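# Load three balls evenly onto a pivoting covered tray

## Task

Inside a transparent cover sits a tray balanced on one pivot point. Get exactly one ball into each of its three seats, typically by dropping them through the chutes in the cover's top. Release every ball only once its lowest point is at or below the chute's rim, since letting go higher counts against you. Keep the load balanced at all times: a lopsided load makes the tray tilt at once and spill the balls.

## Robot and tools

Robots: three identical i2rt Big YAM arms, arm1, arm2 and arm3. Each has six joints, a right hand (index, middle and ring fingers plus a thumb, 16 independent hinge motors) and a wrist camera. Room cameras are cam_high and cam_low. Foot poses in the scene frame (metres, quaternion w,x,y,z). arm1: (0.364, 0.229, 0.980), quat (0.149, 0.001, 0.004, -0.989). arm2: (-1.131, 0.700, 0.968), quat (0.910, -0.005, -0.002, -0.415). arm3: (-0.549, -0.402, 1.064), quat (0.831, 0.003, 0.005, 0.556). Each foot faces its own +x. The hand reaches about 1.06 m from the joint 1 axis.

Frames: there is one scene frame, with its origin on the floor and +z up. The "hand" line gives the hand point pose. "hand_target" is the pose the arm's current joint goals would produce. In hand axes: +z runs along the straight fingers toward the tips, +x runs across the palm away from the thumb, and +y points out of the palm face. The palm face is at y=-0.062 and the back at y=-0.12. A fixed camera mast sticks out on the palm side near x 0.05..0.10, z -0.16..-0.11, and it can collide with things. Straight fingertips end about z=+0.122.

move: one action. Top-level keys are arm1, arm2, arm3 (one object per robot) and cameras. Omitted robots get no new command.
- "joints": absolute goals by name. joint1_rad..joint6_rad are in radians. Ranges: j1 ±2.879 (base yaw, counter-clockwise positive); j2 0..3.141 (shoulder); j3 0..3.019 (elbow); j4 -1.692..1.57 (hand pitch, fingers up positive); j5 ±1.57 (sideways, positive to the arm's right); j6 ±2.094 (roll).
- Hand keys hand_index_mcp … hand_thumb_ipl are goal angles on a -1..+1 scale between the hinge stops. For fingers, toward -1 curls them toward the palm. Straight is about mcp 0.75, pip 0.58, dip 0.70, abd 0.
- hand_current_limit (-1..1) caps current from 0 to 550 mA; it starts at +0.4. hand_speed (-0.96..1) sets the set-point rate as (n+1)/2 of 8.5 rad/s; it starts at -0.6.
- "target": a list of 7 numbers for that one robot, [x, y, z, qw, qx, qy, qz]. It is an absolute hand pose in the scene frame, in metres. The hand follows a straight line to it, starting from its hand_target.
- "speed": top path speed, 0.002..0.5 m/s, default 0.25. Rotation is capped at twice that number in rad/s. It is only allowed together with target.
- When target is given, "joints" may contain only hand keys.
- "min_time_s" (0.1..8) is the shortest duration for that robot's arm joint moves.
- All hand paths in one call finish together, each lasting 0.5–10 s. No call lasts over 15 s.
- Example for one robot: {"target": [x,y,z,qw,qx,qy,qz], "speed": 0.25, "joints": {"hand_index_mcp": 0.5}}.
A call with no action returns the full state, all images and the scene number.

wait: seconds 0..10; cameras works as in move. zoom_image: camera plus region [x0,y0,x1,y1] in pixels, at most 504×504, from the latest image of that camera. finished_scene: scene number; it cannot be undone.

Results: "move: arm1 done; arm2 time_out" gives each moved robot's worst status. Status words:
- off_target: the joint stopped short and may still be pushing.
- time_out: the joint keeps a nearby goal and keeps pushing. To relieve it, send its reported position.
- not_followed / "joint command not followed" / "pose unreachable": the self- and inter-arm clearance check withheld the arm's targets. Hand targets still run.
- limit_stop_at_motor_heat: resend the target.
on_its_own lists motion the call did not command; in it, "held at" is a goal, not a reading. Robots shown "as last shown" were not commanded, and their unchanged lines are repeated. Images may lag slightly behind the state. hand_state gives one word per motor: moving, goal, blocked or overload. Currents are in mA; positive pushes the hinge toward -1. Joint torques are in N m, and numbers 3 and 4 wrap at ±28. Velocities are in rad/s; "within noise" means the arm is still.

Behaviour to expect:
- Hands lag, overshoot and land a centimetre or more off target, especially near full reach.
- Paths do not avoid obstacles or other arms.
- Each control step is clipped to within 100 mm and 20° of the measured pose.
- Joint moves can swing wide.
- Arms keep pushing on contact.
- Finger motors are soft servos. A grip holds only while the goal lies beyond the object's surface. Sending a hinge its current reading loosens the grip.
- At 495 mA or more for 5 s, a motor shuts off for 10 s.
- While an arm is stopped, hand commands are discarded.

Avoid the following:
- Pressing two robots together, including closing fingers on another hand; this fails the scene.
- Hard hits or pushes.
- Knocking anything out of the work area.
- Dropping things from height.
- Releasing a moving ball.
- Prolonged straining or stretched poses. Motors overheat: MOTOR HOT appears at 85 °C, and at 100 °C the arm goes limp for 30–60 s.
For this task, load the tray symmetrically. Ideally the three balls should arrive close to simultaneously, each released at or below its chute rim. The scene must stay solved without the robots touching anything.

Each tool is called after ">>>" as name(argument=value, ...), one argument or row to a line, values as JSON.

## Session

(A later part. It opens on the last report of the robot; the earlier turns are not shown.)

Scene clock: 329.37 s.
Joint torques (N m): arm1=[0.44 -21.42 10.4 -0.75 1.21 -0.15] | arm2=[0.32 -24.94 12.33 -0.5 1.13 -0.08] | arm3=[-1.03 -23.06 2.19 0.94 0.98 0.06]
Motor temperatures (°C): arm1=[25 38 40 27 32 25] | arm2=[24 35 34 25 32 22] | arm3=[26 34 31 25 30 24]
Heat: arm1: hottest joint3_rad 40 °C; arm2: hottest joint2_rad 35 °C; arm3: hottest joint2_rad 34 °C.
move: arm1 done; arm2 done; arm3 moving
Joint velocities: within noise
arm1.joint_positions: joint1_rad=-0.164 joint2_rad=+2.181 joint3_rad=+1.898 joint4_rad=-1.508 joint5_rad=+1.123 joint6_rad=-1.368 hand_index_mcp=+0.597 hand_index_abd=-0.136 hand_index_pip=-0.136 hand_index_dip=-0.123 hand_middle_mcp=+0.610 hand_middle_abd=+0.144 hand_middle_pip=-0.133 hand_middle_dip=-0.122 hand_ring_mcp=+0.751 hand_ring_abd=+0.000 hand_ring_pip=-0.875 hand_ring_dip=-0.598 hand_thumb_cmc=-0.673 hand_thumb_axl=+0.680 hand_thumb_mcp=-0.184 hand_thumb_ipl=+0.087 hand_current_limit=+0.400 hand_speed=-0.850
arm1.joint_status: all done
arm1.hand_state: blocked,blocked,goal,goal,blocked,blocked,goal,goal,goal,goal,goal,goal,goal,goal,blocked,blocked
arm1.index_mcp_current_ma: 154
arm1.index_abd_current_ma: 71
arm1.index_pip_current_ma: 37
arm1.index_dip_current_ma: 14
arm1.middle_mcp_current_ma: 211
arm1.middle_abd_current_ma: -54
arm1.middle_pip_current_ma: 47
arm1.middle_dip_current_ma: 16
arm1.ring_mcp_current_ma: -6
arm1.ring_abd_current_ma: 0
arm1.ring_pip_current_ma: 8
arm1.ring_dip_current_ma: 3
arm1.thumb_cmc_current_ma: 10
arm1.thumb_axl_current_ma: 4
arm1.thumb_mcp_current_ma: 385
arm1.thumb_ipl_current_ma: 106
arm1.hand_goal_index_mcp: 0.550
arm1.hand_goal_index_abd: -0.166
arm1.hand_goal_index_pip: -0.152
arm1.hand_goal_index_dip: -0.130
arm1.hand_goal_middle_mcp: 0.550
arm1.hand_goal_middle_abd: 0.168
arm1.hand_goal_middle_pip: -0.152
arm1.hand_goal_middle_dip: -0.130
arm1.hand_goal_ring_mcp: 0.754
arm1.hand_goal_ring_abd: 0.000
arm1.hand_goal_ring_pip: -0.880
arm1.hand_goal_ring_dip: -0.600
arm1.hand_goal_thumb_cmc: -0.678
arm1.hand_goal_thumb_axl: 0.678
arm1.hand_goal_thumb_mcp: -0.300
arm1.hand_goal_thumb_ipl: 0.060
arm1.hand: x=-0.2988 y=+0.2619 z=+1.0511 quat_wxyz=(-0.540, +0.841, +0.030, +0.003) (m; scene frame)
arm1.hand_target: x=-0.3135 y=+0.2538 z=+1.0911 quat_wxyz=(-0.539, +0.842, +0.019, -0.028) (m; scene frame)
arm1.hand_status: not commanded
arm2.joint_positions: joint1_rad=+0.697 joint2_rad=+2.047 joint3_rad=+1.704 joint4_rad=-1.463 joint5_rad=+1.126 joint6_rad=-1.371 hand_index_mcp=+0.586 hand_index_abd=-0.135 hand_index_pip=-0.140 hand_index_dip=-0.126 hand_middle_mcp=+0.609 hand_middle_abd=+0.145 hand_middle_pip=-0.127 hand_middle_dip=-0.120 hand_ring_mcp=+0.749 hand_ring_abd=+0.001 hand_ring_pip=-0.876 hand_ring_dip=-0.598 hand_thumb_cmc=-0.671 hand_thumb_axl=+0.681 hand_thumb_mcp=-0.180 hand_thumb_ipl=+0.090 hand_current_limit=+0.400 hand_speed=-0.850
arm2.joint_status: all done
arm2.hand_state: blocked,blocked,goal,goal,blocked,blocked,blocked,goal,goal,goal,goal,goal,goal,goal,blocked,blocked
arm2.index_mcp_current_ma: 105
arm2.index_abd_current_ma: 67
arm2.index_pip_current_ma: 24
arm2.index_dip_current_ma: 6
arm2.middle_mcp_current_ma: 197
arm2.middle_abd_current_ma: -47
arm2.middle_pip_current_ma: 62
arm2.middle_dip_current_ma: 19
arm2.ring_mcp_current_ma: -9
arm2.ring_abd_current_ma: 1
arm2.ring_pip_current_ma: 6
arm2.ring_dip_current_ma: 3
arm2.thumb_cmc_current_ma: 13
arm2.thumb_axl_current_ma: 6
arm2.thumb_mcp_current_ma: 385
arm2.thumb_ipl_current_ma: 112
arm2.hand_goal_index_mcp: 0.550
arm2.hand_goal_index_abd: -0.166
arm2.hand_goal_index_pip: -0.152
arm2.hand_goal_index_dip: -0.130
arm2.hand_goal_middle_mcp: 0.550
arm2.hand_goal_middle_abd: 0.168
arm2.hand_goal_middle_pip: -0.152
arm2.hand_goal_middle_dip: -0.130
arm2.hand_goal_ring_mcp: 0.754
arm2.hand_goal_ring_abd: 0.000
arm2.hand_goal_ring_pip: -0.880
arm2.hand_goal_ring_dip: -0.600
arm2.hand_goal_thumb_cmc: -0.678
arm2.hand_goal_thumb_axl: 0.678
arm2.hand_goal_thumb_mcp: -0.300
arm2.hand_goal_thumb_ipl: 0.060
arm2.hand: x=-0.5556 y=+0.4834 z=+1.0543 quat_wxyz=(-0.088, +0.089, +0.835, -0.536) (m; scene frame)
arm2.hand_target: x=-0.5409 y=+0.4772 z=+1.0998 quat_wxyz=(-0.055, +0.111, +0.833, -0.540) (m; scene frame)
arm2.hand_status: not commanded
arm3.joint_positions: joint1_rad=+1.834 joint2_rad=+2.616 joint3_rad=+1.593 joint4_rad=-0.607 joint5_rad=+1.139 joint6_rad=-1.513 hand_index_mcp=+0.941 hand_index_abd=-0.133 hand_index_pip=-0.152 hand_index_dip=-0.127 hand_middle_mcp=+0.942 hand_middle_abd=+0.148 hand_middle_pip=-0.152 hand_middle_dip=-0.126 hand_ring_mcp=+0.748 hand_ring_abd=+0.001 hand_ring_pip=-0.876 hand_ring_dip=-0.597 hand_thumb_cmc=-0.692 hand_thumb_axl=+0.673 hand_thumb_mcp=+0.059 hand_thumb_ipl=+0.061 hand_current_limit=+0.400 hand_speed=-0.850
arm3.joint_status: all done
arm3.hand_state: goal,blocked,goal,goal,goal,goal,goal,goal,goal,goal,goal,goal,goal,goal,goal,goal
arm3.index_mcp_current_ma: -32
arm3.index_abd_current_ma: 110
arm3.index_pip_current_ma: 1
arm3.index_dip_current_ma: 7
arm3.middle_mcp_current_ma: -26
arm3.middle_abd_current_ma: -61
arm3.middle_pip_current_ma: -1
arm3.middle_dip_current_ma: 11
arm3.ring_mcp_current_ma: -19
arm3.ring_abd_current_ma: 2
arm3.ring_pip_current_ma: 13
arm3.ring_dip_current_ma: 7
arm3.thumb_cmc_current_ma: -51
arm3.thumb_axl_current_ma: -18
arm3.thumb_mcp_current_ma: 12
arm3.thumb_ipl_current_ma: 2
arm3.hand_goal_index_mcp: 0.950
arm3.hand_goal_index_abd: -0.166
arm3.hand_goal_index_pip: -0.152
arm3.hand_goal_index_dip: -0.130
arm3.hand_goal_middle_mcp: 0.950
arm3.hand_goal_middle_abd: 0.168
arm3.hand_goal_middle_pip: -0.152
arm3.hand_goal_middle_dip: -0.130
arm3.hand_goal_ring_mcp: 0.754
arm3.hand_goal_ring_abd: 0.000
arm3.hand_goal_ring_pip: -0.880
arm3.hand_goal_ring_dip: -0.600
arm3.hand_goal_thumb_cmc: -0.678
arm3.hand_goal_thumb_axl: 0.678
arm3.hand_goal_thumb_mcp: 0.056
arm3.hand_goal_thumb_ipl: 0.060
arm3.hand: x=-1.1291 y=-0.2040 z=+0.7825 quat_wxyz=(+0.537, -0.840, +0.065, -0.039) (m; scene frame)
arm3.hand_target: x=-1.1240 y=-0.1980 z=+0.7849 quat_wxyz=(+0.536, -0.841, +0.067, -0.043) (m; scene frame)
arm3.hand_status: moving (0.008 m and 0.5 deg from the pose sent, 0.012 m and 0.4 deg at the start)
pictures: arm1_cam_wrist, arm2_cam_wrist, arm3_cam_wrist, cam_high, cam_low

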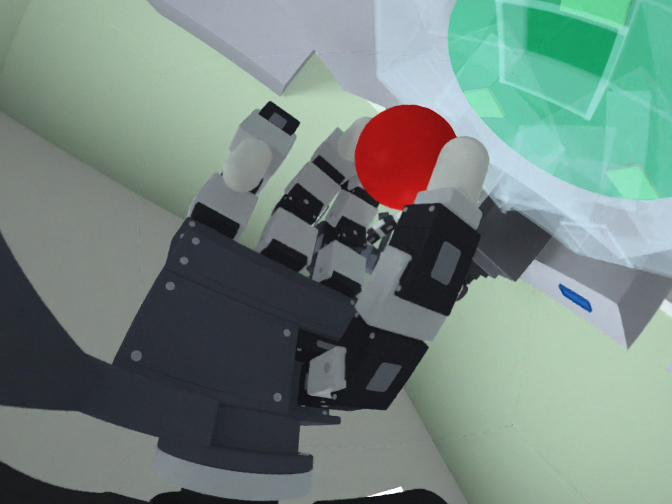

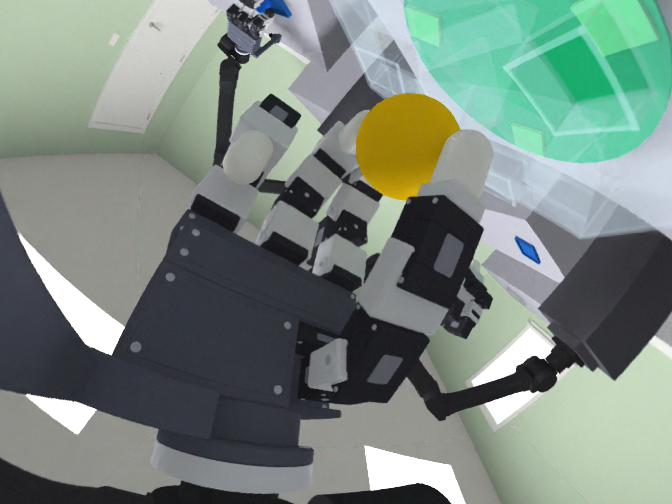

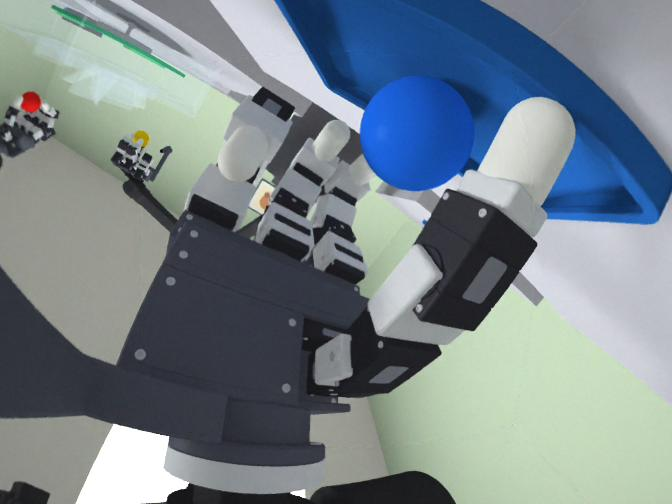

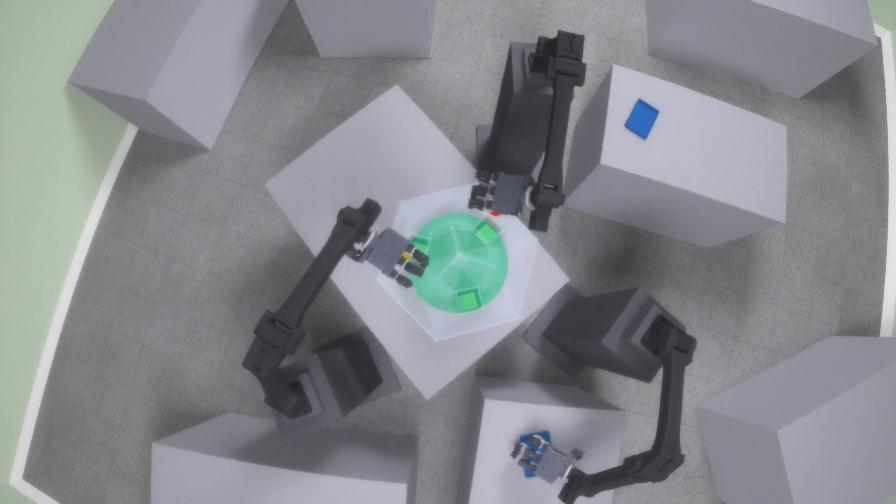

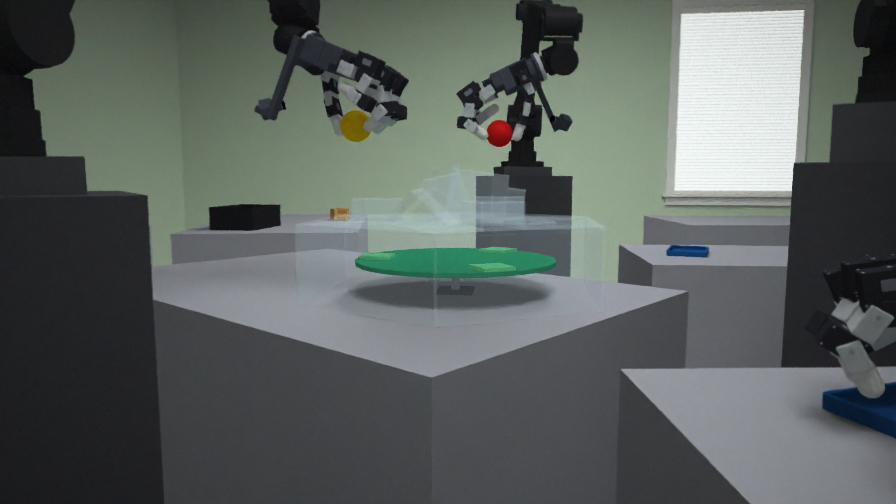

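>>> move(
  arm1={"target":[-0.369,0.249,0.988,0.5371,-0.8431,-0.0236,0.0150],"speed":0.08},
  arm2={"target":[-0.478,0.463,0.988,-0.0674,0.1057,0.8368,-0.5330],"speed":0.08},
  arm3={"joints":{"hand_index_mcp":0.62,"hand_middle_mcp":0.62,"hand_thumb_mcp":-0.22}},
  cameras=["arm1_cam_wrist","arm2_cam_wrist","arm3_cam_wrist","cam_low"],
)

>>> move(
  arm3={"joints":{"hand_index_mcp":0.55,"hand_middle_mcp":0.55,"hand_thumb_mcp":-0.30}},
)

>>> move(
  arm3={"target":[-1.120,-0.202,0.87,0.5356,-0.8408,0.0669,-0.0426],"speed":0.1},
  cameras=["arm3_cam_wrist","arm1_cam_wrist","arm2_cam_wrist","cam_low"],
)

>>> zoom_image(
  camera="arm1_cam_wrist",
  region=[380, 0, 580, 200],
)

>>> zoom_image(
  camera="arm2_cam_wrist",
  region=[380, 0, 580, 200],
)

>>> zoom_image(
  camera="cam_low",
  region=[330, 130, 580, 230],
)

Scene clock: 346.17 s.
Joint torques (N m): arm1=[-0.15 -19.96 10.45 -0.49 1.19 -0.11] | arm2=[0.26 -24.53 12.04 0.08 1.08 -0.08] | arm3=[-0.85 -22.95 2.52 0.91 1.06 0.09]
Motor temperatures (°C): arm1=[25 37 46 27 32 25] | arm2=[24 36 37 25 32 22] | arm3=[26 34 30 25 30 24]
Heat: arm1: hottest joint3_rad 46 °C; arm2: hottest joint3_rad 37 °C; arm3: hottest joint2_rad 34 °C.
move: arm1 off_target; arm2 off_target; arm3 off_target
Joint velocities: within noise
arm1.joint_positions: joint1_rad=-0.162 joint2_rad=+2.403 joint3_rad=+2.116 joint4_rad=-1.482 joint5_rad=+1.117 joint6_rad=-1.373 hand_index_mcp=+0.597 hand_index_abd=-0.136 hand_index_pip=-0.136 hand_index_dip=-0.123 hand_middle_mcp=+0.610 hand_middle_abd=+0.144 hand_middle_pip=-0.133 hand_middle_dip=-0.122 hand_ring_mcp=+0.751 hand_ring_abd=+0.000 hand_ring_pip=-0.875 hand_ring_dip=-0.598 hand_thumb_cmc=-0.673 hand_thumb_axl=+0.680 hand_thumb_mcp=-0.184 hand_thumb_ipl=+0.087 hand_current_limit=+0.400 hand_speed=-0.850
arm1.joint_status: not commanded
arm1.hand_state: blocked,blocked,goal,goal,blocked,blocked,goal,goal,goal,goal,goal,goal,goal,goal,blocked,blocked
arm1.index_mcp_current_ma: 154
arm1.index_abd_current_ma: 71
arm1.index_pip_current_ma: 37
arm1.index_dip_current_ma: 14
arm1.middle_mcp_current_ma: 211
arm1.middle_abd_current_ma: -54
arm1.middle_pip_current_ma: 47
arm1.middle_dip_current_ma: 16
arm1.ring_mcp_current_ma: -6
arm1.ring_abd_current_ma: 0
arm1.ring_pip_current_ma: 8
arm1.ring_dip_current_ma: 3
arm1.thumb_cmc_current_ma: 10
arm1.thumb_axl_current_ma: 4
arm1.thumb_mcp_current_ma: 385
arm1.thumb_ipl_current_ma: 106
arm1.hand_goal_index_mcp: 0.550
arm1.hand_goal_index_abd: -0.166
arm1.hand_goal_index_pip: -0.152
arm1.hand_goal_index_dip: -0.130
arm1.hand_goal_middle_mcp: 0.550
arm1.hand_goal_middle_abd: 0.168
arm1.hand_goal_middle_pip: -0.152
arm1.hand_goal_middle_dip: -0.130
arm1.hand_goal_ring_mcp: 0.754
arm1.hand_goal_ring_abd: 0.000
arm1.hand_goal_ring_pip: -0.880
arm1.hand_goal_ring_dip: -0.600
arm1.hand_goal_thumb_cmc: -0.678
arm1.hand_goal_thumb_axl: 0.678
arm1.hand_goal_thumb_mcp: -0.300
arm1.hand_goal_thumb_ipl: 0.060
arm1.hand: x=-0.3549 y=+0.2520 z=+0.9815 quat_wxyz=(-0.537, +0.843, +0.028, -0.004) (m; scene frame)
arm1.hand_target: x=-0.3682 y=+0.2490 z=+0.9882 quat_wxyz=(-0.537, +0.843, +0.024, -0.016) (m; scene frame)
arm1.hand_status: off_target (0.016 m and 1.3 deg from the pose sent, 0.095 m and 2.3 deg at the start)
arm2.joint_positions: joint1_rad=+0.693 joint2_rad=+2.288 joint3_rad=+1.887 joint4_rad=-1.397 joint5_rad=+1.114 joint6_rad=-1.384 hand_index_mcp=+0.586 hand_index_abd=-0.135 hand_index_pip=-0.140 hand_index_dip=-0.126 hand_middle_mcp=+0.609 hand_middle_abd=+0.145 hand_middle_pip=-0.127 hand_middle_dip=-0.120 hand_ring_mcp=+0.749 hand_ring_abd=+0.001 hand_ring_pip=-0.876 hand_ring_dip=-0.598 hand_thumb_cmc=-0.671 hand_thumb_axl=+0.681 hand_thumb_mcp=-0.180 hand_thumb_ipl=+0.090 hand_current_limit=+0.400 hand_speed=-0.850
arm2.joint_status: not commanded
arm2.hand_state: blocked,blocked,goal,goal,blocked,blocked,blocked,goal,goal,goal,goal,goal,goal,goal,blocked,blocked
arm2.index_mcp_current_ma: 105
arm2.index_abd_current_ma: 67
arm2.index_pip_current_ma: 24
arm2.index_dip_current_ma: 7
arm2.middle_mcp_current_ma: 197
arm2.middle_abd_current_ma: -47
arm2.middle_pip_current_ma: 62
arm2.middle_dip_current_ma: 19
arm2.ring_mcp_current_ma: -9
arm2.ring_abd_current_ma: 1
arm2.ring_pip_current_ma: 6
arm2.ring_dip_current_ma: 3
arm2.thumb_cmc_current_ma: 13
arm2.thumb_axl_current_ma: 6
arm2.thumb_mcp_current_ma: 385
arm2.thumb_ipl_current_ma: 112
arm2.hand_goal_index_mcp: 0.550
arm2.hand_goal_index_abd: -0.166
arm2.hand_goal_index_pip: -0.152
arm2.hand_goal_index_dip: -0.130
arm2.hand_goal_middle_mcp: 0.550
arm2.hand_goal_middle_abd: 0.168
arm2.hand_goal_middle_pip: -0.152
arm2.hand_goal_middle_dip: -0.130
arm2.hand_goal_ring_mcp: 0.754
arm2.hand_goal_ring_abd: 0.000
arm2.hand_goal_ring_pip: -0.880
arm2.hand_goal_ring_dip: -0.600
arm2.hand_goal_thumb_cmc: -0.678
arm2.hand_goal_thumb_axl: 0.678
arm2.hand_goal_thumb_mcp: -0.300
arm2.hand_goal_thumb_ipl: 0.060
arm2.hand: x=-0.4985 y=+0.4728 z=+0.9675 quat_wxyz=(-0.090, +0.088, +0.838, -0.531) (m; scene frame)
arm2.hand_target: x=-0.4795 y=+0.4634 z=+0.9887 quat_wxyz=(-0.067, +0.106, +0.837, -0.533) (m; scene frame)
arm2.hand_status: off_target (0.031 m and 3.3 deg from the pose sent, 0.104 m and 3.1 deg at the start)
arm3.joint_positions: joint1_rad=+1.832 joint2_rad=+2.615 joint3_rad=+1.588 joint4_rad=-0.607 joint5_rad=+1.137 joint6_rad=-1.516 hand_index_mcp=+0.642 hand_index_abd=-0.133 hand_index_pip=-0.143 hand_index_dip=-0.126 hand_middle_mcp=+0.624 hand_middle_abd=+0.148 hand_middle_pip=-0.152 hand_middle_dip=-0.126 hand_ring_mcp=+0.748 hand_ring_abd=+0.001 hand_ring_pip=-0.876 hand_ring_dip=-0.597 hand_thumb_cmc=-0.681 hand_thumb_axl=+0.676 hand_thumb_mcp=-0.179 hand_thumb_ipl=+0.069 hand_current_limit=+0.400 hand_speed=-0.850
arm3.joint_status: hand_index_mcp off_target (ended at +0.642, target +0.620); hand_thumb_mcp off_target (ended at -0.179, target -0.220); the others done
arm3.hand_state: blocked,blocked,goal,goal,goal,goal,goal,goal,goal,goal,goal,goal,goal,goal,blocked,goal
arm3.index_mcp_current_ma: 86
arm3.index_abd_current_ma: 108
arm3.index_pip_current_ma: 28
arm3.index_dip_current_ma: 10
arm3.middle_mcp_current_ma: 14
arm3.middle_abd_current_ma: -61
arm3.middle_pip_current_ma: 1
arm3.middle_dip_current_ma: 11
arm3.ring_mcp_current_ma: -19
arm3.ring_abd_current_ma: 2
arm3.ring_pip_current_ma: 13
arm3.ring_dip_current_ma: 7
arm3.thumb_cmc_current_ma: -7
arm3.thumb_axl_current_ma: -7
arm3.thumb_mcp_current_ma: 215
arm3.thumb_ipl_current_ma: 41
arm3.hand_goal_index_mcp: 0.620
arm3.hand_goal_index_abd: -0.166
arm3.hand_goal_index_pip: -0.152
arm3.hand_goal_index_dip: -0.130
arm3.hand_goal_middle_mcp: 0.620
arm3.hand_goal_middle_abd: 0.168
arm3.hand_goal_middle_pip: -0.152
arm3.hand_goal_middle_dip: -0.130
arm3.hand_goal_ring_mcp: 0.754
arm3.hand_goal_ring_abd: 0.000
arm3.hand_goal_ring_pip: -0.880
arm3.hand_goal_ring_dip: -0.600
arm3.hand_goal_thumb_cmc: -0.678
arm3.hand_goal_thumb_axl: 0.678
arm3.hand_goal_thumb_mcp: -0.220
arm3.hand_goal_thumb_ipl: 0.060
arm3.hand: x=-1.1258 y=-0.2034 z=+0.7814 quat_wxyz=(+0.536, -0.841, +0.064, -0.042) (m; scene frame)
arm3.hand_target: x=-1.1241 y=-0.1981 z=+0.7851 quat_wxyz=(+0.536, -0.841, +0.067, -0.043) (m; scene frame)
arm3.hand_status: not commanded
pictures: arm1_cam_wrist, arm2_cam_wrist, arm3_cam_wrist, cam_low

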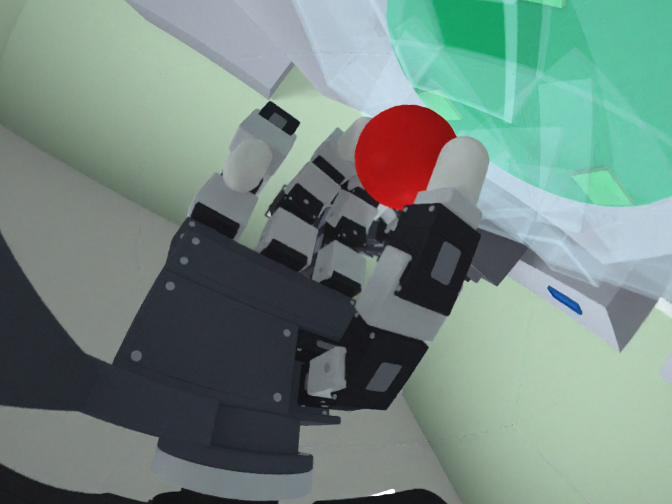

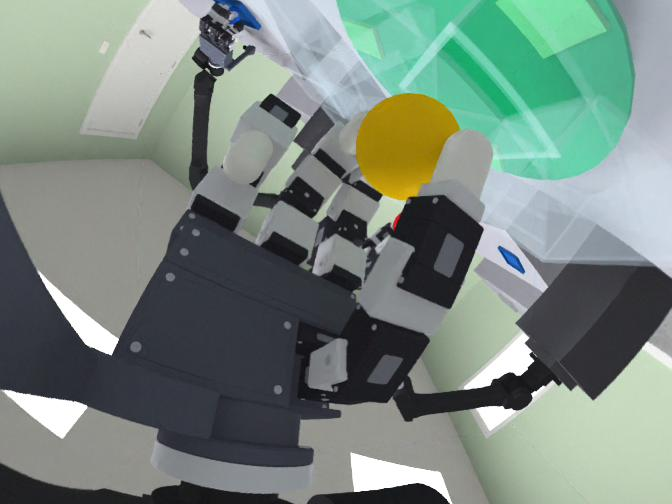

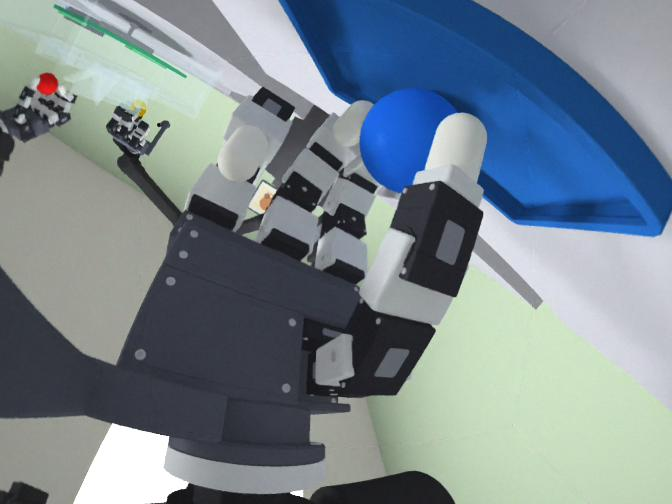

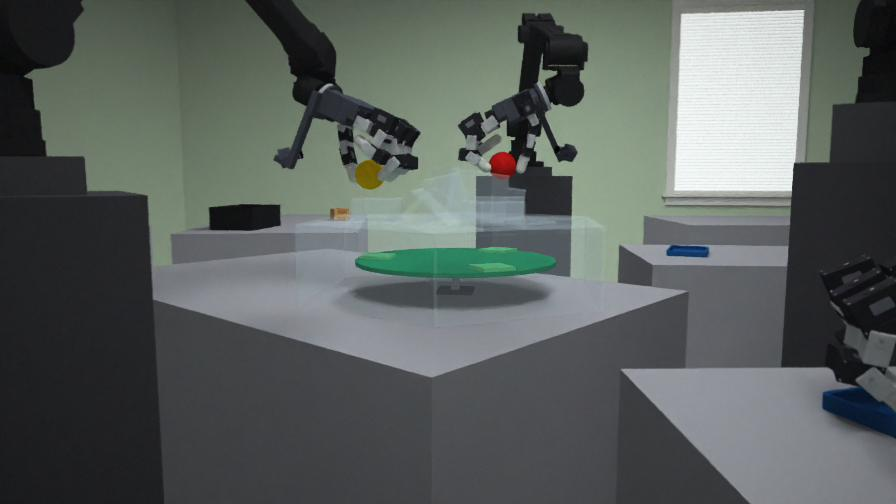

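Scene clock: 346.73 s.
Joint torques (N m): arm1=[-0.03 -20.07 10.48 -0.5 1.18 -0.1] | arm2=[0.15 -24.41 12.07 0.08 1.08 -0.08] | arm3=[-0.67 -22.89 2.52 0.91 0.92 0.09]
Motor temperatures (°C): arm1=[25 38 46 27 32 25] | arm2=[24 36 37 25 32 22] | arm3=[26 34 30 25 30 24]
Heat: arm1: hottest joint3_rad 46 °C; arm2: hottest joint3_rad 37 °C; arm3: hottest joint2_rad 34 °C.
move: arm3 off_target
Joint velocities: within noise
arm1, arm2: as last shown
arm3.joint_positions: joint1_rad=+1.830 joint2_rad=+2.615 joint3_rad=+1.588 joint4_rad=-0.607 joint5_rad=+1.140 joint6_rad=-1.516 hand_index_mcp=+0.615 hand_index_abd=-0.133 hand_index_pip=-0.132 hand_index_dip=-0.125 hand_middle_mcp=+0.598 hand_middle_abd=+0.148 hand_middle_pip=-0.141 hand_middle_dip=-0.126 hand_ring_mcp=+0.748 hand_ring_abd=+0.001 hand_ring_pip=-0.876 hand_ring_dip=-0.597 hand_thumb_cmc=-0.680 hand_thumb_axl=+0.676 hand_thumb_mcp=-0.179 hand_thumb_ipl=+0.084 hand_current_limit=+0.400 hand_speed=-0.850
arm3.joint_status: hand_index_mcp off_target (ended at +0.615, target +0.550); hand_middle_mcp off_target (ended at +0.598, target +0.550); hand_thumb_mcp off_target (ended at -0.179, target -0.300)
arm3.hand_state: blocked,blocked,goal,goal,blocked,goal,goal,goal,goal,goal,goal,goal,goal,goal,blocked,blocked
arm3.index_mcp_current_ma: 288
arm3.index_abd_current_ma: 108
arm3.index_pip_current_ma: 70
arm3.index_dip_current_ma: 14
arm3.middle_mcp_current_ma: 206
arm3.middle_abd_current_ma: -61
arm3.middle_pip_current_ma: 37
arm3.middle_dip_current_ma: 11
arm3.ring_mcp_current_ma: -19
arm3.ring_abd_current_ma: 2
arm3.ring_pip_current_ma: 13
arm3.ring_dip_current_ma: 7
arm3.thumb_cmc_current_ma: -7
arm3.thumb_axl_current_ma: -6
arm3.thumb_mcp_current_ma: 385
arm3.thumb_ipl_current_ma: 121
arm3.hand_goal_index_mcp: 0.550
arm3.hand_goal_index_abd: -0.166
arm3.hand_goal_index_pip: -0.152
arm3.hand_goal_index_dip: -0.130
arm3.hand_goal_middle_mcp: 0.550
arm3.hand_goal_middle_abd: 0.168
arm3.hand_goal_middle_pip: -0.152
arm3.hand_goal_middle_dip: -0.130
arm3.hand_goal_ring_mcp: 0.754
arm3.hand_goal_ring_abd: 0.000
arm3.hand_goal_ring_pip: -0.880
arm3.hand_goal_ring_dip: -0.600
arm3.hand_goal_thumb_cmc: -0.678
arm3.hand_goal_thumb_axl: 0.678
arm3.hand_goal_thumb_mcp: -0.300
arm3.hand_goal_thumb_ipl: 0.060
arm3.hand: x=-1.1253 y=-0.2018 z=+0.7818 quat_wxyz=(+0.537, -0.840, +0.064, -0.043) (m; scene frame)
arm3.hand_target: x=-1.1241 y=-0.1980 z=+0.7850 quat_wxyz=(+0.536, -0.841, +0.067, -0.043) (m; scene frame)
arm3.hand_status: not commanded
pictures: none

Scene clock: 348.40 s.
Joint torques (N m): arm1=[0.03 -20.13 10.52 -0.46 1.19 -0.11] | arm2=[0.21 -24.41 12.07 0.05 1.08 -0.08] | arm3=[-0.26 -23.94 3.18 0.12 1.21 0.21]
Motor temperatures (°C): arm1=[25 38 46 27 32 25] | arm2=[24 36 37 25 32 22] | arm3=[26 35 30 25 30 24]
Heat: arm1: hottest joint3_rad 46 °C; arm2: hottest joint3_rad 37 °C; arm3: hottest joint2_rad 35 °C.
move: arm3 off_target
Joint velocities: arm1=[within noise] | arm2=[within noise] | arm3=[-0.005 -0.005 -0.046 -0.022 -0.007 -0.037]
arm1, arm2: as last shown
arm3.joint_positions: joint1_rad=+1.830 joint2_rad=+2.444 joint3_rad=+1.487 joint4_rad=-0.694 joint5_rad=+1.132 joint6_rad=-1.516 hand_index_mcp=+0.609 hand_index_abd=-0.133 hand_index_pip=-0.128 hand_index_dip=-0.119 hand_middle_mcp=+0.592 hand_middle_abd=+0.148 hand_middle_pip=-0.139 hand_middle_dip=-0.125 hand_ring_mcp=+0.748 hand_ring_abd=+0.001 hand_ring_pip=-0.876 hand_ring_dip=-0.597 hand_thumb_cmc=-0.677 hand_thumb_axl=+0.678 hand_thumb_mcp=-0.179 hand_thumb_ipl=+0.088 hand_current_limit=+0.400 hand_speed=-0.850
arm3.joint_status: not commanded
arm3.hand_state: blocked,blocked,blocked,goal,blocked,goal,goal,goal,goal,goal,goal,goal,goal,goal,blocked,blocked
arm3.index_mcp_current_ma: 257
arm3.index_abd_current_ma: 108
arm3.index_pip_current_ma: 88
arm3.index_dip_current_ma: 38
arm3.middle_mcp_current_ma: 177
arm3.middle_abd_current_ma: -61
arm3.middle_pip_current_ma: 46
arm3.middle_dip_current_ma: 15
arm3.ring_mcp_current_ma: -19
arm3.ring_abd_current_ma: 2
arm3.ring_pip_current_ma: 13
arm3.ring_dip_current_ma: 7
arm3.thumb_cmc_current_ma: 3
arm3.thumb_axl_current_ma: 0
arm3.thumb_mcp_current_ma: 385
arm3.thumb_ipl_current_ma: 143
arm3.hand_goal_index_mcp: 0.550
arm3.hand_goal_index_abd: -0.166
arm3.hand_goal_index_pip: -0.152
arm3.hand_goal_index_dip: -0.130
arm3.hand_goal_middle_mcp: 0.550
arm3.hand_goal_middle_abd: 0.168
arm3.hand_goal_middle_pip: -0.152
arm3.hand_goal_middle_dip: -0.130
arm3.hand_goal_ring_mcp: 0.754
arm3.hand_goal_ring_abd: 0.000
arm3.hand_goal_ring_pip: -0.880
arm3.hand_goal_ring_dip: -0.600
arm3.hand_goal_thumb_cmc: -0.678
arm3.hand_goal_thumb_axl: 0.678
arm3.hand_goal_thumb_mcp: -0.300
arm3.hand_goal_thumb_ipl: 0.060
arm3.hand: x=-1.1158 y=-0.2042 z=+0.8547 quat_wxyz=(+0.533, -0.842, +0.060, -0.049) (m; scene frame)
arm3.hand_target: x=-1.1200 y=-0.2019 z=+0.8697 quat_wxyz=(+0.535, -0.841, +0.067, -0.042) (m; scene frame)
arm3.hand_status: off_target (0.016 m and 1.1 deg from the pose sent, 0.088 m and 0.4 deg at the start)
pictures: arm1_cam_wrist, arm2_cam_wrist, arm3_cam_wrist, cam_low

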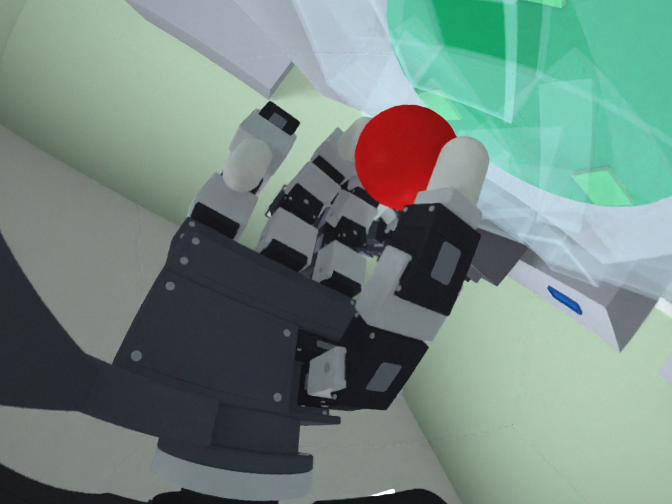

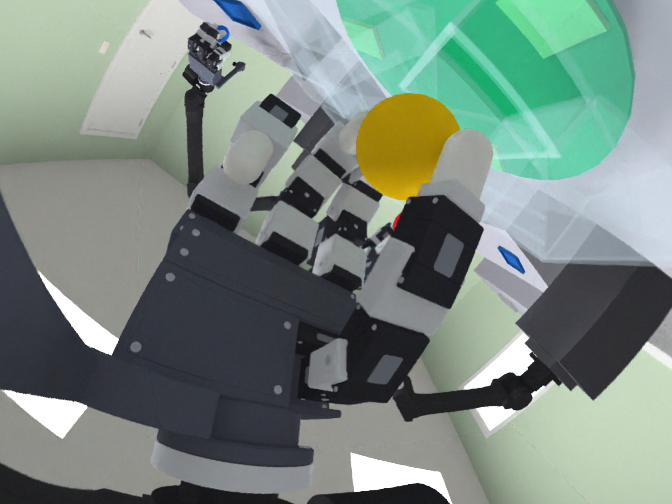

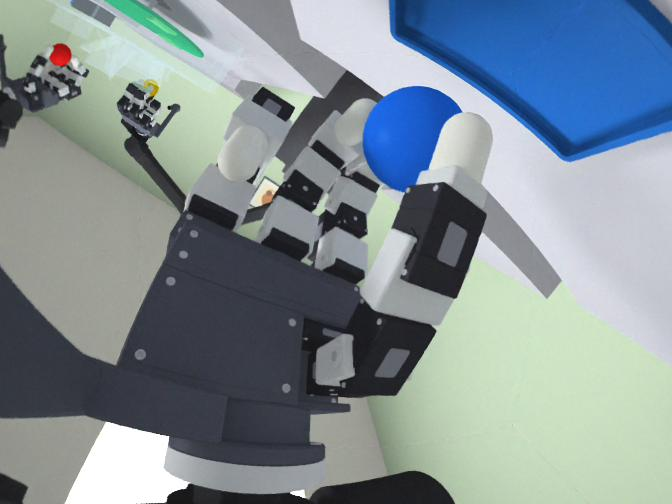

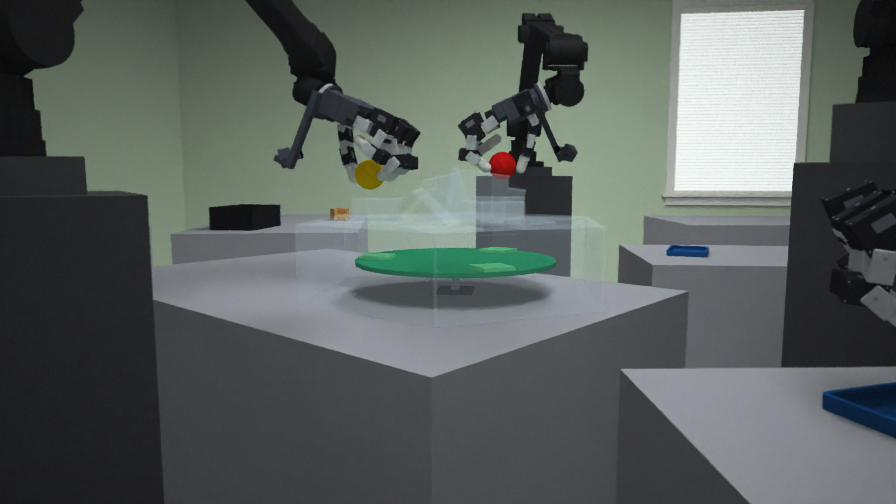

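Scaled by 2.520 from the camera's 672x504 image, which has a finer 960x720 frame.

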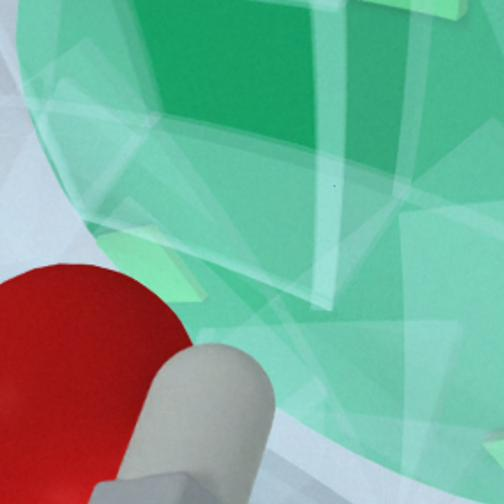

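Scaled by 2.520 from the camera's 672x504 image, which has a finer 960x720 frame.

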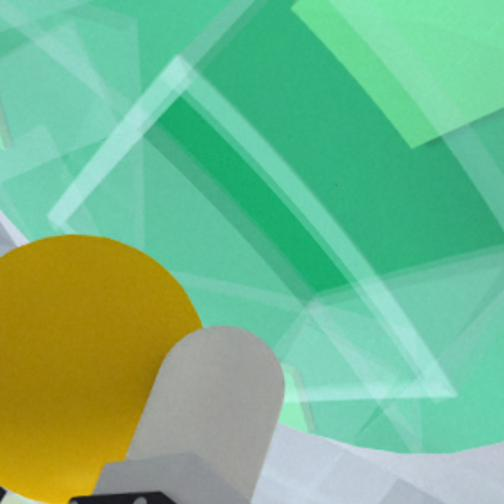

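Scaled by 2.016.

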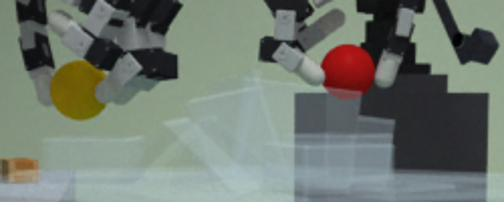

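>>> move(
  arm1={"target":[-0.358,0.268,0.957,0.5371,-0.8431,-0.0236,0.0150],"speed":0.06},
  arm2={"target":[-0.463,0.448,0.961,-0.0674,0.1057,0.8368,-0.5330],"speed":0.06},
  arm3={"joints":{"joint1_rad":0.677,"joint2_rad":2.07,"joint3_rad":1.52,"joint4_rad":-1.167,"joint6_rad":-1.378},"min_time_s":4},
  cameras=["arm1_cam_wrist","arm2_cam_wrist","arm3_cam_wrist","cam_low","cam_high"],
)

>>> zoom_image(
  camera="arm1_cam_wrist",
  region=[340, 0, 540, 200],
)

>>> zoom_image(
  camera="arm2_cam_wrist",
  region=[340, 0, 540, 200],
)

>>> zoom_image(
  camera="cam_low",
  region=[330, 140, 530, 220],
)

Scene clock: 411.20 s.
Joint torques (N m): arm1=[-0.73 -21.36 6.76 0.14 1.32 -0.15] | arm2=[0.44 -25.05 12.1 0.29 1.18 -0.1] | arm3=[0.15 -23.06 7.46 -0.23 1.22 0.26]
Motor temperatures (°C): arm1=[25 46 50 27 33 25] | arm2=[24 33 40 25 32 22] | arm3=[26 36 29 25 31 24]
Heat: arm1: hottest joint3_rad 50 °C; arm2: hottest joint3_rad 40 °C; arm3: hottest joint2_rad 36 °C.
move: arm1 done; arm2 off_target; arm3 done
Joint velocities: within noise
arm1.joint_positions: joint1_rad=-0.179 joint2_rad=+2.403 joint3_rad=+2.048 joint4_rad=-1.349 joint5_rad=+1.117 joint6_rad=-1.422 hand_index_mcp=+0.597 hand_index_abd=-0.136 hand_index_pip=-0.136 hand_index_dip=-0.123 hand_middle_mcp=+0.610 hand_middle_abd=+0.144 hand_middle_pip=-0.133 hand_middle_dip=-0.122 hand_ring_mcp=+0.751 hand_ring_abd=+0.000 hand_ring_pip=-0.875 hand_ring_dip=-0.598 hand_thumb_cmc=-0.673 hand_thumb_axl=+0.680 hand_thumb_mcp=-0.184 hand_thumb_ipl=+0.087 hand_current_limit=+0.400 hand_speed=-0.850
arm1.joint_status: not commanded
arm1.hand_state: blocked,blocked,goal,goal,blocked,blocked,goal,goal,goal,goal,goal,goal,goal,goal,blocked,blocked
arm1.index_mcp_current_ma: 154
arm1.index_abd_current_ma: 71
arm1.index_pip_current_ma: 37
arm1.index_dip_current_ma: 14
arm1.middle_mcp_current_ma: 211
arm1.middle_abd_current_ma: -54
arm1.middle_pip_current_ma: 47
arm1.middle_dip_current_ma: 16
arm1.ring_mcp_current_ma: -6
arm1.ring_abd_current_ma: 0
arm1.ring_pip_current_ma: 8
arm1.ring_dip_current_ma: 3
arm1.thumb_cmc_current_ma: 10
arm1.thumb_axl_current_ma: 4
arm1.thumb_mcp_current_ma: 385
arm1.thumb_ipl_current_ma: 106
arm1.hand_goal_index_mcp: 0.550
arm1.hand_goal_index_abd: -0.166
arm1.hand_goal_index_pip: -0.152
arm1.hand_goal_index_dip: -0.130
arm1.hand_goal_middle_mcp: 0.550
arm1.hand_goal_middle_abd: 0.168
arm1.hand_goal_middle_pip: -0.152
arm1.hand_goal_middle_dip: -0.130
arm1.hand_goal_ring_mcp: 0.754
arm1.hand_goal_ring_abd: 0.000
arm1.hand_goal_ring_pip: -0.880
arm1.hand_goal_ring_dip: -0.600
arm1.hand_goal_thumb_cmc: -0.678
arm1.hand_goal_thumb_axl: 0.678
arm1.hand_goal_thumb_mcp: -0.300
arm1.hand_goal_thumb_ipl: 0.060
arm1.hand: x=-0.3567 y=+0.2633 z=+0.9562 quat_wxyz=(-0.535, +0.845, +0.024, -0.015) (m; scene frame)
arm1.hand_target: x=-0.3580 y=+0.2681 z=+0.9571 quat_wxyz=(-0.537, +0.843, +0.024, -0.015) (m; scene frame)
arm1.hand_status: done (0.005 m and 0.3 deg from the pose sent, 0.029 m and 1.3 deg at the start)
arm2.joint_positions: joint1_rad=+0.674 joint2_rad=+2.358 joint3_rad=+1.946 joint4_rad=-1.354 joint5_rad=+1.114 joint6_rad=-1.422 hand_index_mcp=+0.586 hand_index_abd=-0.135 hand_index_pip=-0.140 hand_index_dip=-0.126 hand_middle_mcp=+0.609 hand_middle_abd=+0.145 hand_middle_pip=-0.127 hand_middle_dip=-0.120 hand_ring_mcp=+0.749 hand_ring_abd=+0.001 hand_ring_pip=-0.876 hand_ring_dip=-0.598 hand_thumb_cmc=-0.671 hand_thumb_axl=+0.681 hand_thumb_mcp=-0.180 hand_thumb_ipl=+0.090 hand_current_limit=+0.400 hand_speed=-0.850
arm2.joint_status: not commanded
arm2.hand_state: blocked,blocked,goal,goal,blocked,blocked,blocked,goal,goal,goal,goal,goal,goal,goal,blocked,blocked
arm2.index_mcp_current_ma: 105
arm2.index_abd_current_ma: 67
arm2.index_pip_current_ma: 24
arm2.index_dip_current_ma: 7
arm2.middle_mcp_current_ma: 197
arm2.middle_abd_current_ma: -47
arm2.middle_pip_current_ma: 62
arm2.middle_dip_current_ma: 19
arm2.ring_mcp_current_ma: -9
arm2.ring_abd_current_ma: 1
arm2.ring_pip_current_ma: 6
arm2.ring_dip_current_ma: 3
arm2.thumb_cmc_current_ma: 13
arm2.thumb_axl_current_ma: 6
arm2.thumb_mcp_current_ma: 385
arm2.thumb_ipl_current_ma: 112
arm2.hand_goal_index_mcp: 0.550
arm2.hand_goal_index_abd: -0.166
arm2.hand_goal_index_pip: -0.152
arm2.hand_goal_index_dip: -0.130
arm2.hand_goal_middle_mcp: 0.550
arm2.hand_goal_middle_abd: 0.168
arm2.hand_goal_middle_pip: -0.152
arm2.hand_goal_middle_dip: -0.130
arm2.hand_goal_ring_mcp: 0.754
arm2.hand_goal_ring_abd: 0.000
arm2.hand_goal_ring_pip: -0.880
arm2.hand_goal_ring_dip: -0.600
arm2.hand_goal_thumb_cmc: -0.678
arm2.hand_goal_thumb_axl: 0.678
arm2.hand_goal_thumb_mcp: -0.300
arm2.hand_goal_thumb_ipl: 0.060
arm2.hand: x=-0.4852 y=+0.4576 z=+0.9407 quat_wxyz=(-0.092, +0.089, +0.839, -0.529) (m; scene frame)
arm2.hand_target: x=-0.4647 y=+0.4483 z=+0.9617 quat_wxyz=(-0.067, +0.106, +0.837, -0.533) (m; scene frame)
arm2.hand_status: off_target (0.032 m and 3.4 deg from the pose sent, 0.044 m and 3.3 deg at the start)
arm3.joint_positions: joint1_rad=+0.672 joint2_rad=+2.102 joint3_rad=+1.487 joint4_rad=-1.157 joint5_rad=+1.131 joint6_rad=-1.389 hand_index_mcp=+0.608 hand_index_abd=-0.133 hand_index_pip=-0.128 hand_index_dip=-0.119 hand_middle_mcp=+0.591 hand_middle_abd=+0.148 hand_middle_pip=-0.138 hand_middle_dip=-0.125 hand_ring_mcp=+0.748 hand_ring_abd=+0.001 hand_ring_pip=-0.876 hand_ring_dip=-0.597 hand_thumb_cmc=-0.677 hand_thumb_axl=+0.678 hand_thumb_mcp=-0.179 hand_thumb_ipl=+0.088 hand_current_limit=+0.400 hand_speed=-0.850
arm3.joint_status: all done
arm3.hand_state: blocked,blocked,blocked,goal,blocked,goal,goal,goal,goal,goal,goal,goal,goal,goal,blocked,blocked
arm3.index_mcp_current_ma: 253
arm3.index_abd_current_ma: 108
arm3.index_pip_current_ma: 90
arm3.index_dip_current_ma: 39
arm3.middle_mcp_current_ma: 173
arm3.middle_abd_current_ma: -61
arm3.middle_pip_current_ma: 48
arm3.middle_dip_current_ma: 15
arm3.ring_mcp_current_ma: -19
arm3.ring_abd_current_ma: 2
arm3.ring_pip_current_ma: 13
arm3.ring_dip_current_ma: 7
arm3.thumb_cmc_current_ma: 3
arm3.thumb_axl_current_ma: 0
arm3.thumb_mcp_current_ma: 385
arm3.thumb_ipl_current_ma: 147
arm3.hand_goal_index_mcp: 0.550
arm3.hand_goal_index_abd: -0.166
arm3.hand_goal_index_pip: -0.152
arm3.hand_goal_index_dip: -0.130
arm3.hand_goal_middle_mcp: 0.550
arm3.hand_goal_middle_abd: 0.168
arm3.hand_goal_middle_pip: -0.152
arm3.hand_goal_middle_dip: -0.130
arm3.hand_goal_ring_mcp: 0.754
arm3.hand_goal_ring_abd: 0.000
arm3.hand_goal_ring_pip: -0.880
arm3.hand_goal_ring_dip: -0.600
arm3.hand_goal_thumb_cmc: -0.678
arm3.hand_goal_thumb_axl: 0.678
arm3.hand_goal_thumb_mcp: -0.300
arm3.hand_goal_thumb_ipl: 0.060
arm3.hand: x=-0.5910 y=+0.1871 z=+1.0432 quat_wxyz=(+0.406, -0.661, +0.526, -0.349) (m; scene frame)
arm3.hand_target: x=-0.5973 y=+0.2037 z=+1.0725 quat_wxyz=(+0.423, -0.650, +0.539, -0.328) (m; scene frame)
arm3.hand_status: not commanded
pictures: arm1_cam_wrist, arm2_cam_wrist, arm3_cam_wrist, cam_high, cam_low

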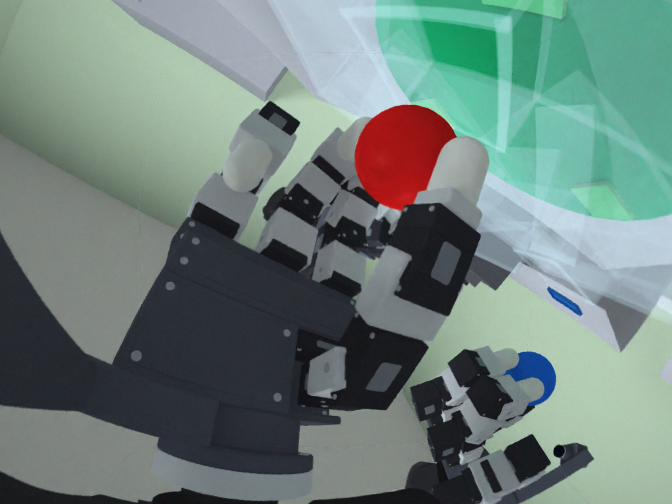

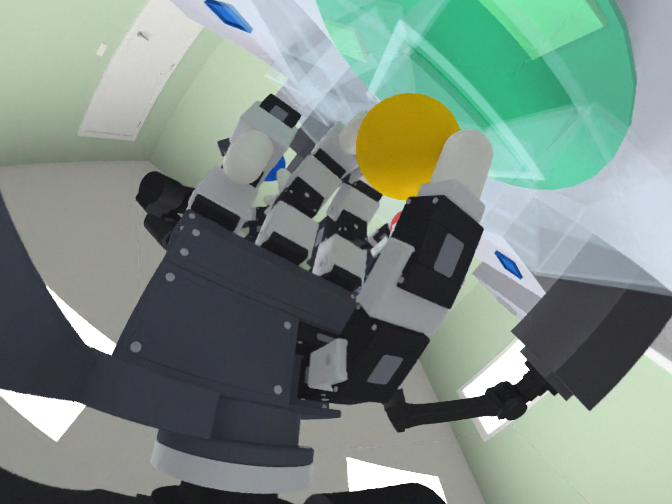

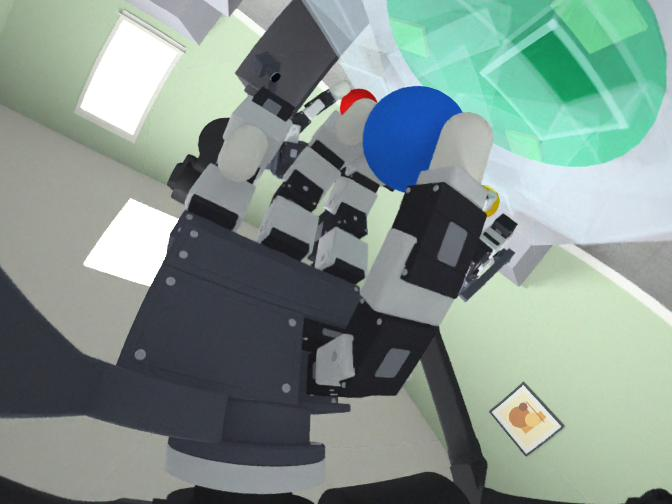

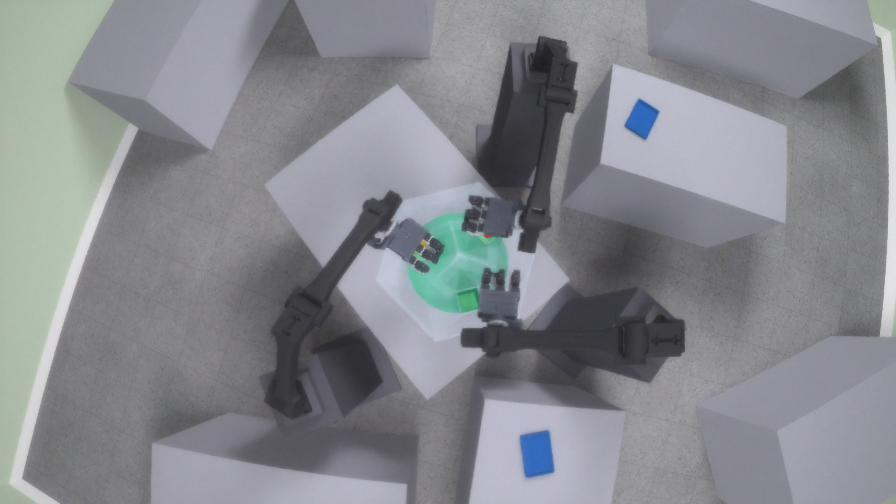

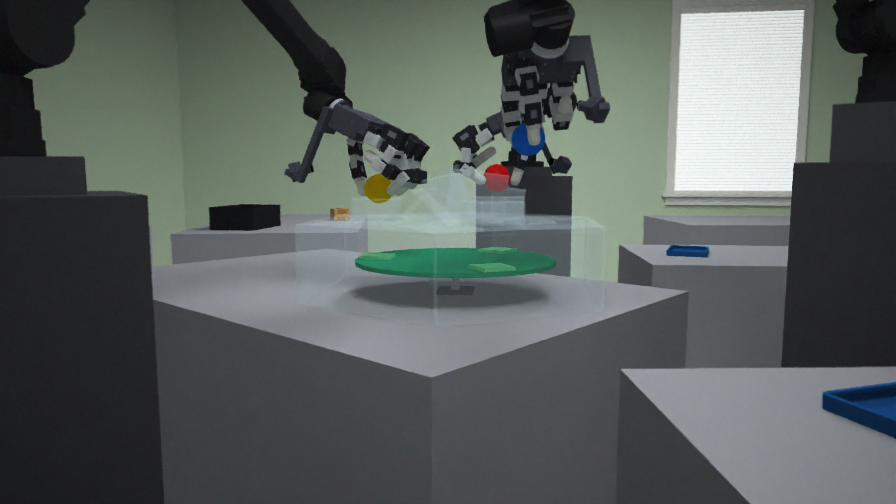

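Scaled by 2.520 from the camera's 672x504 image, which has a finer 960x720 frame.

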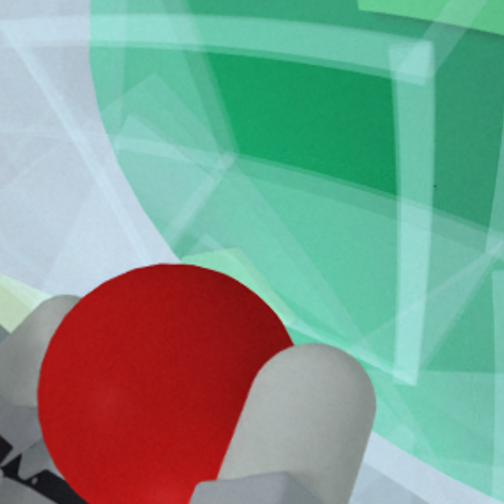

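Scaled by 2.520 from the camera's 672x504 image, which has a finer 960x720 frame.

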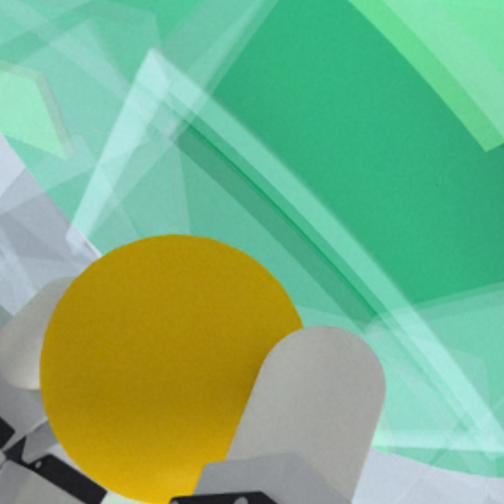

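Scaled by 2.520.

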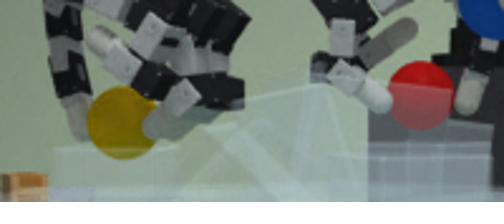

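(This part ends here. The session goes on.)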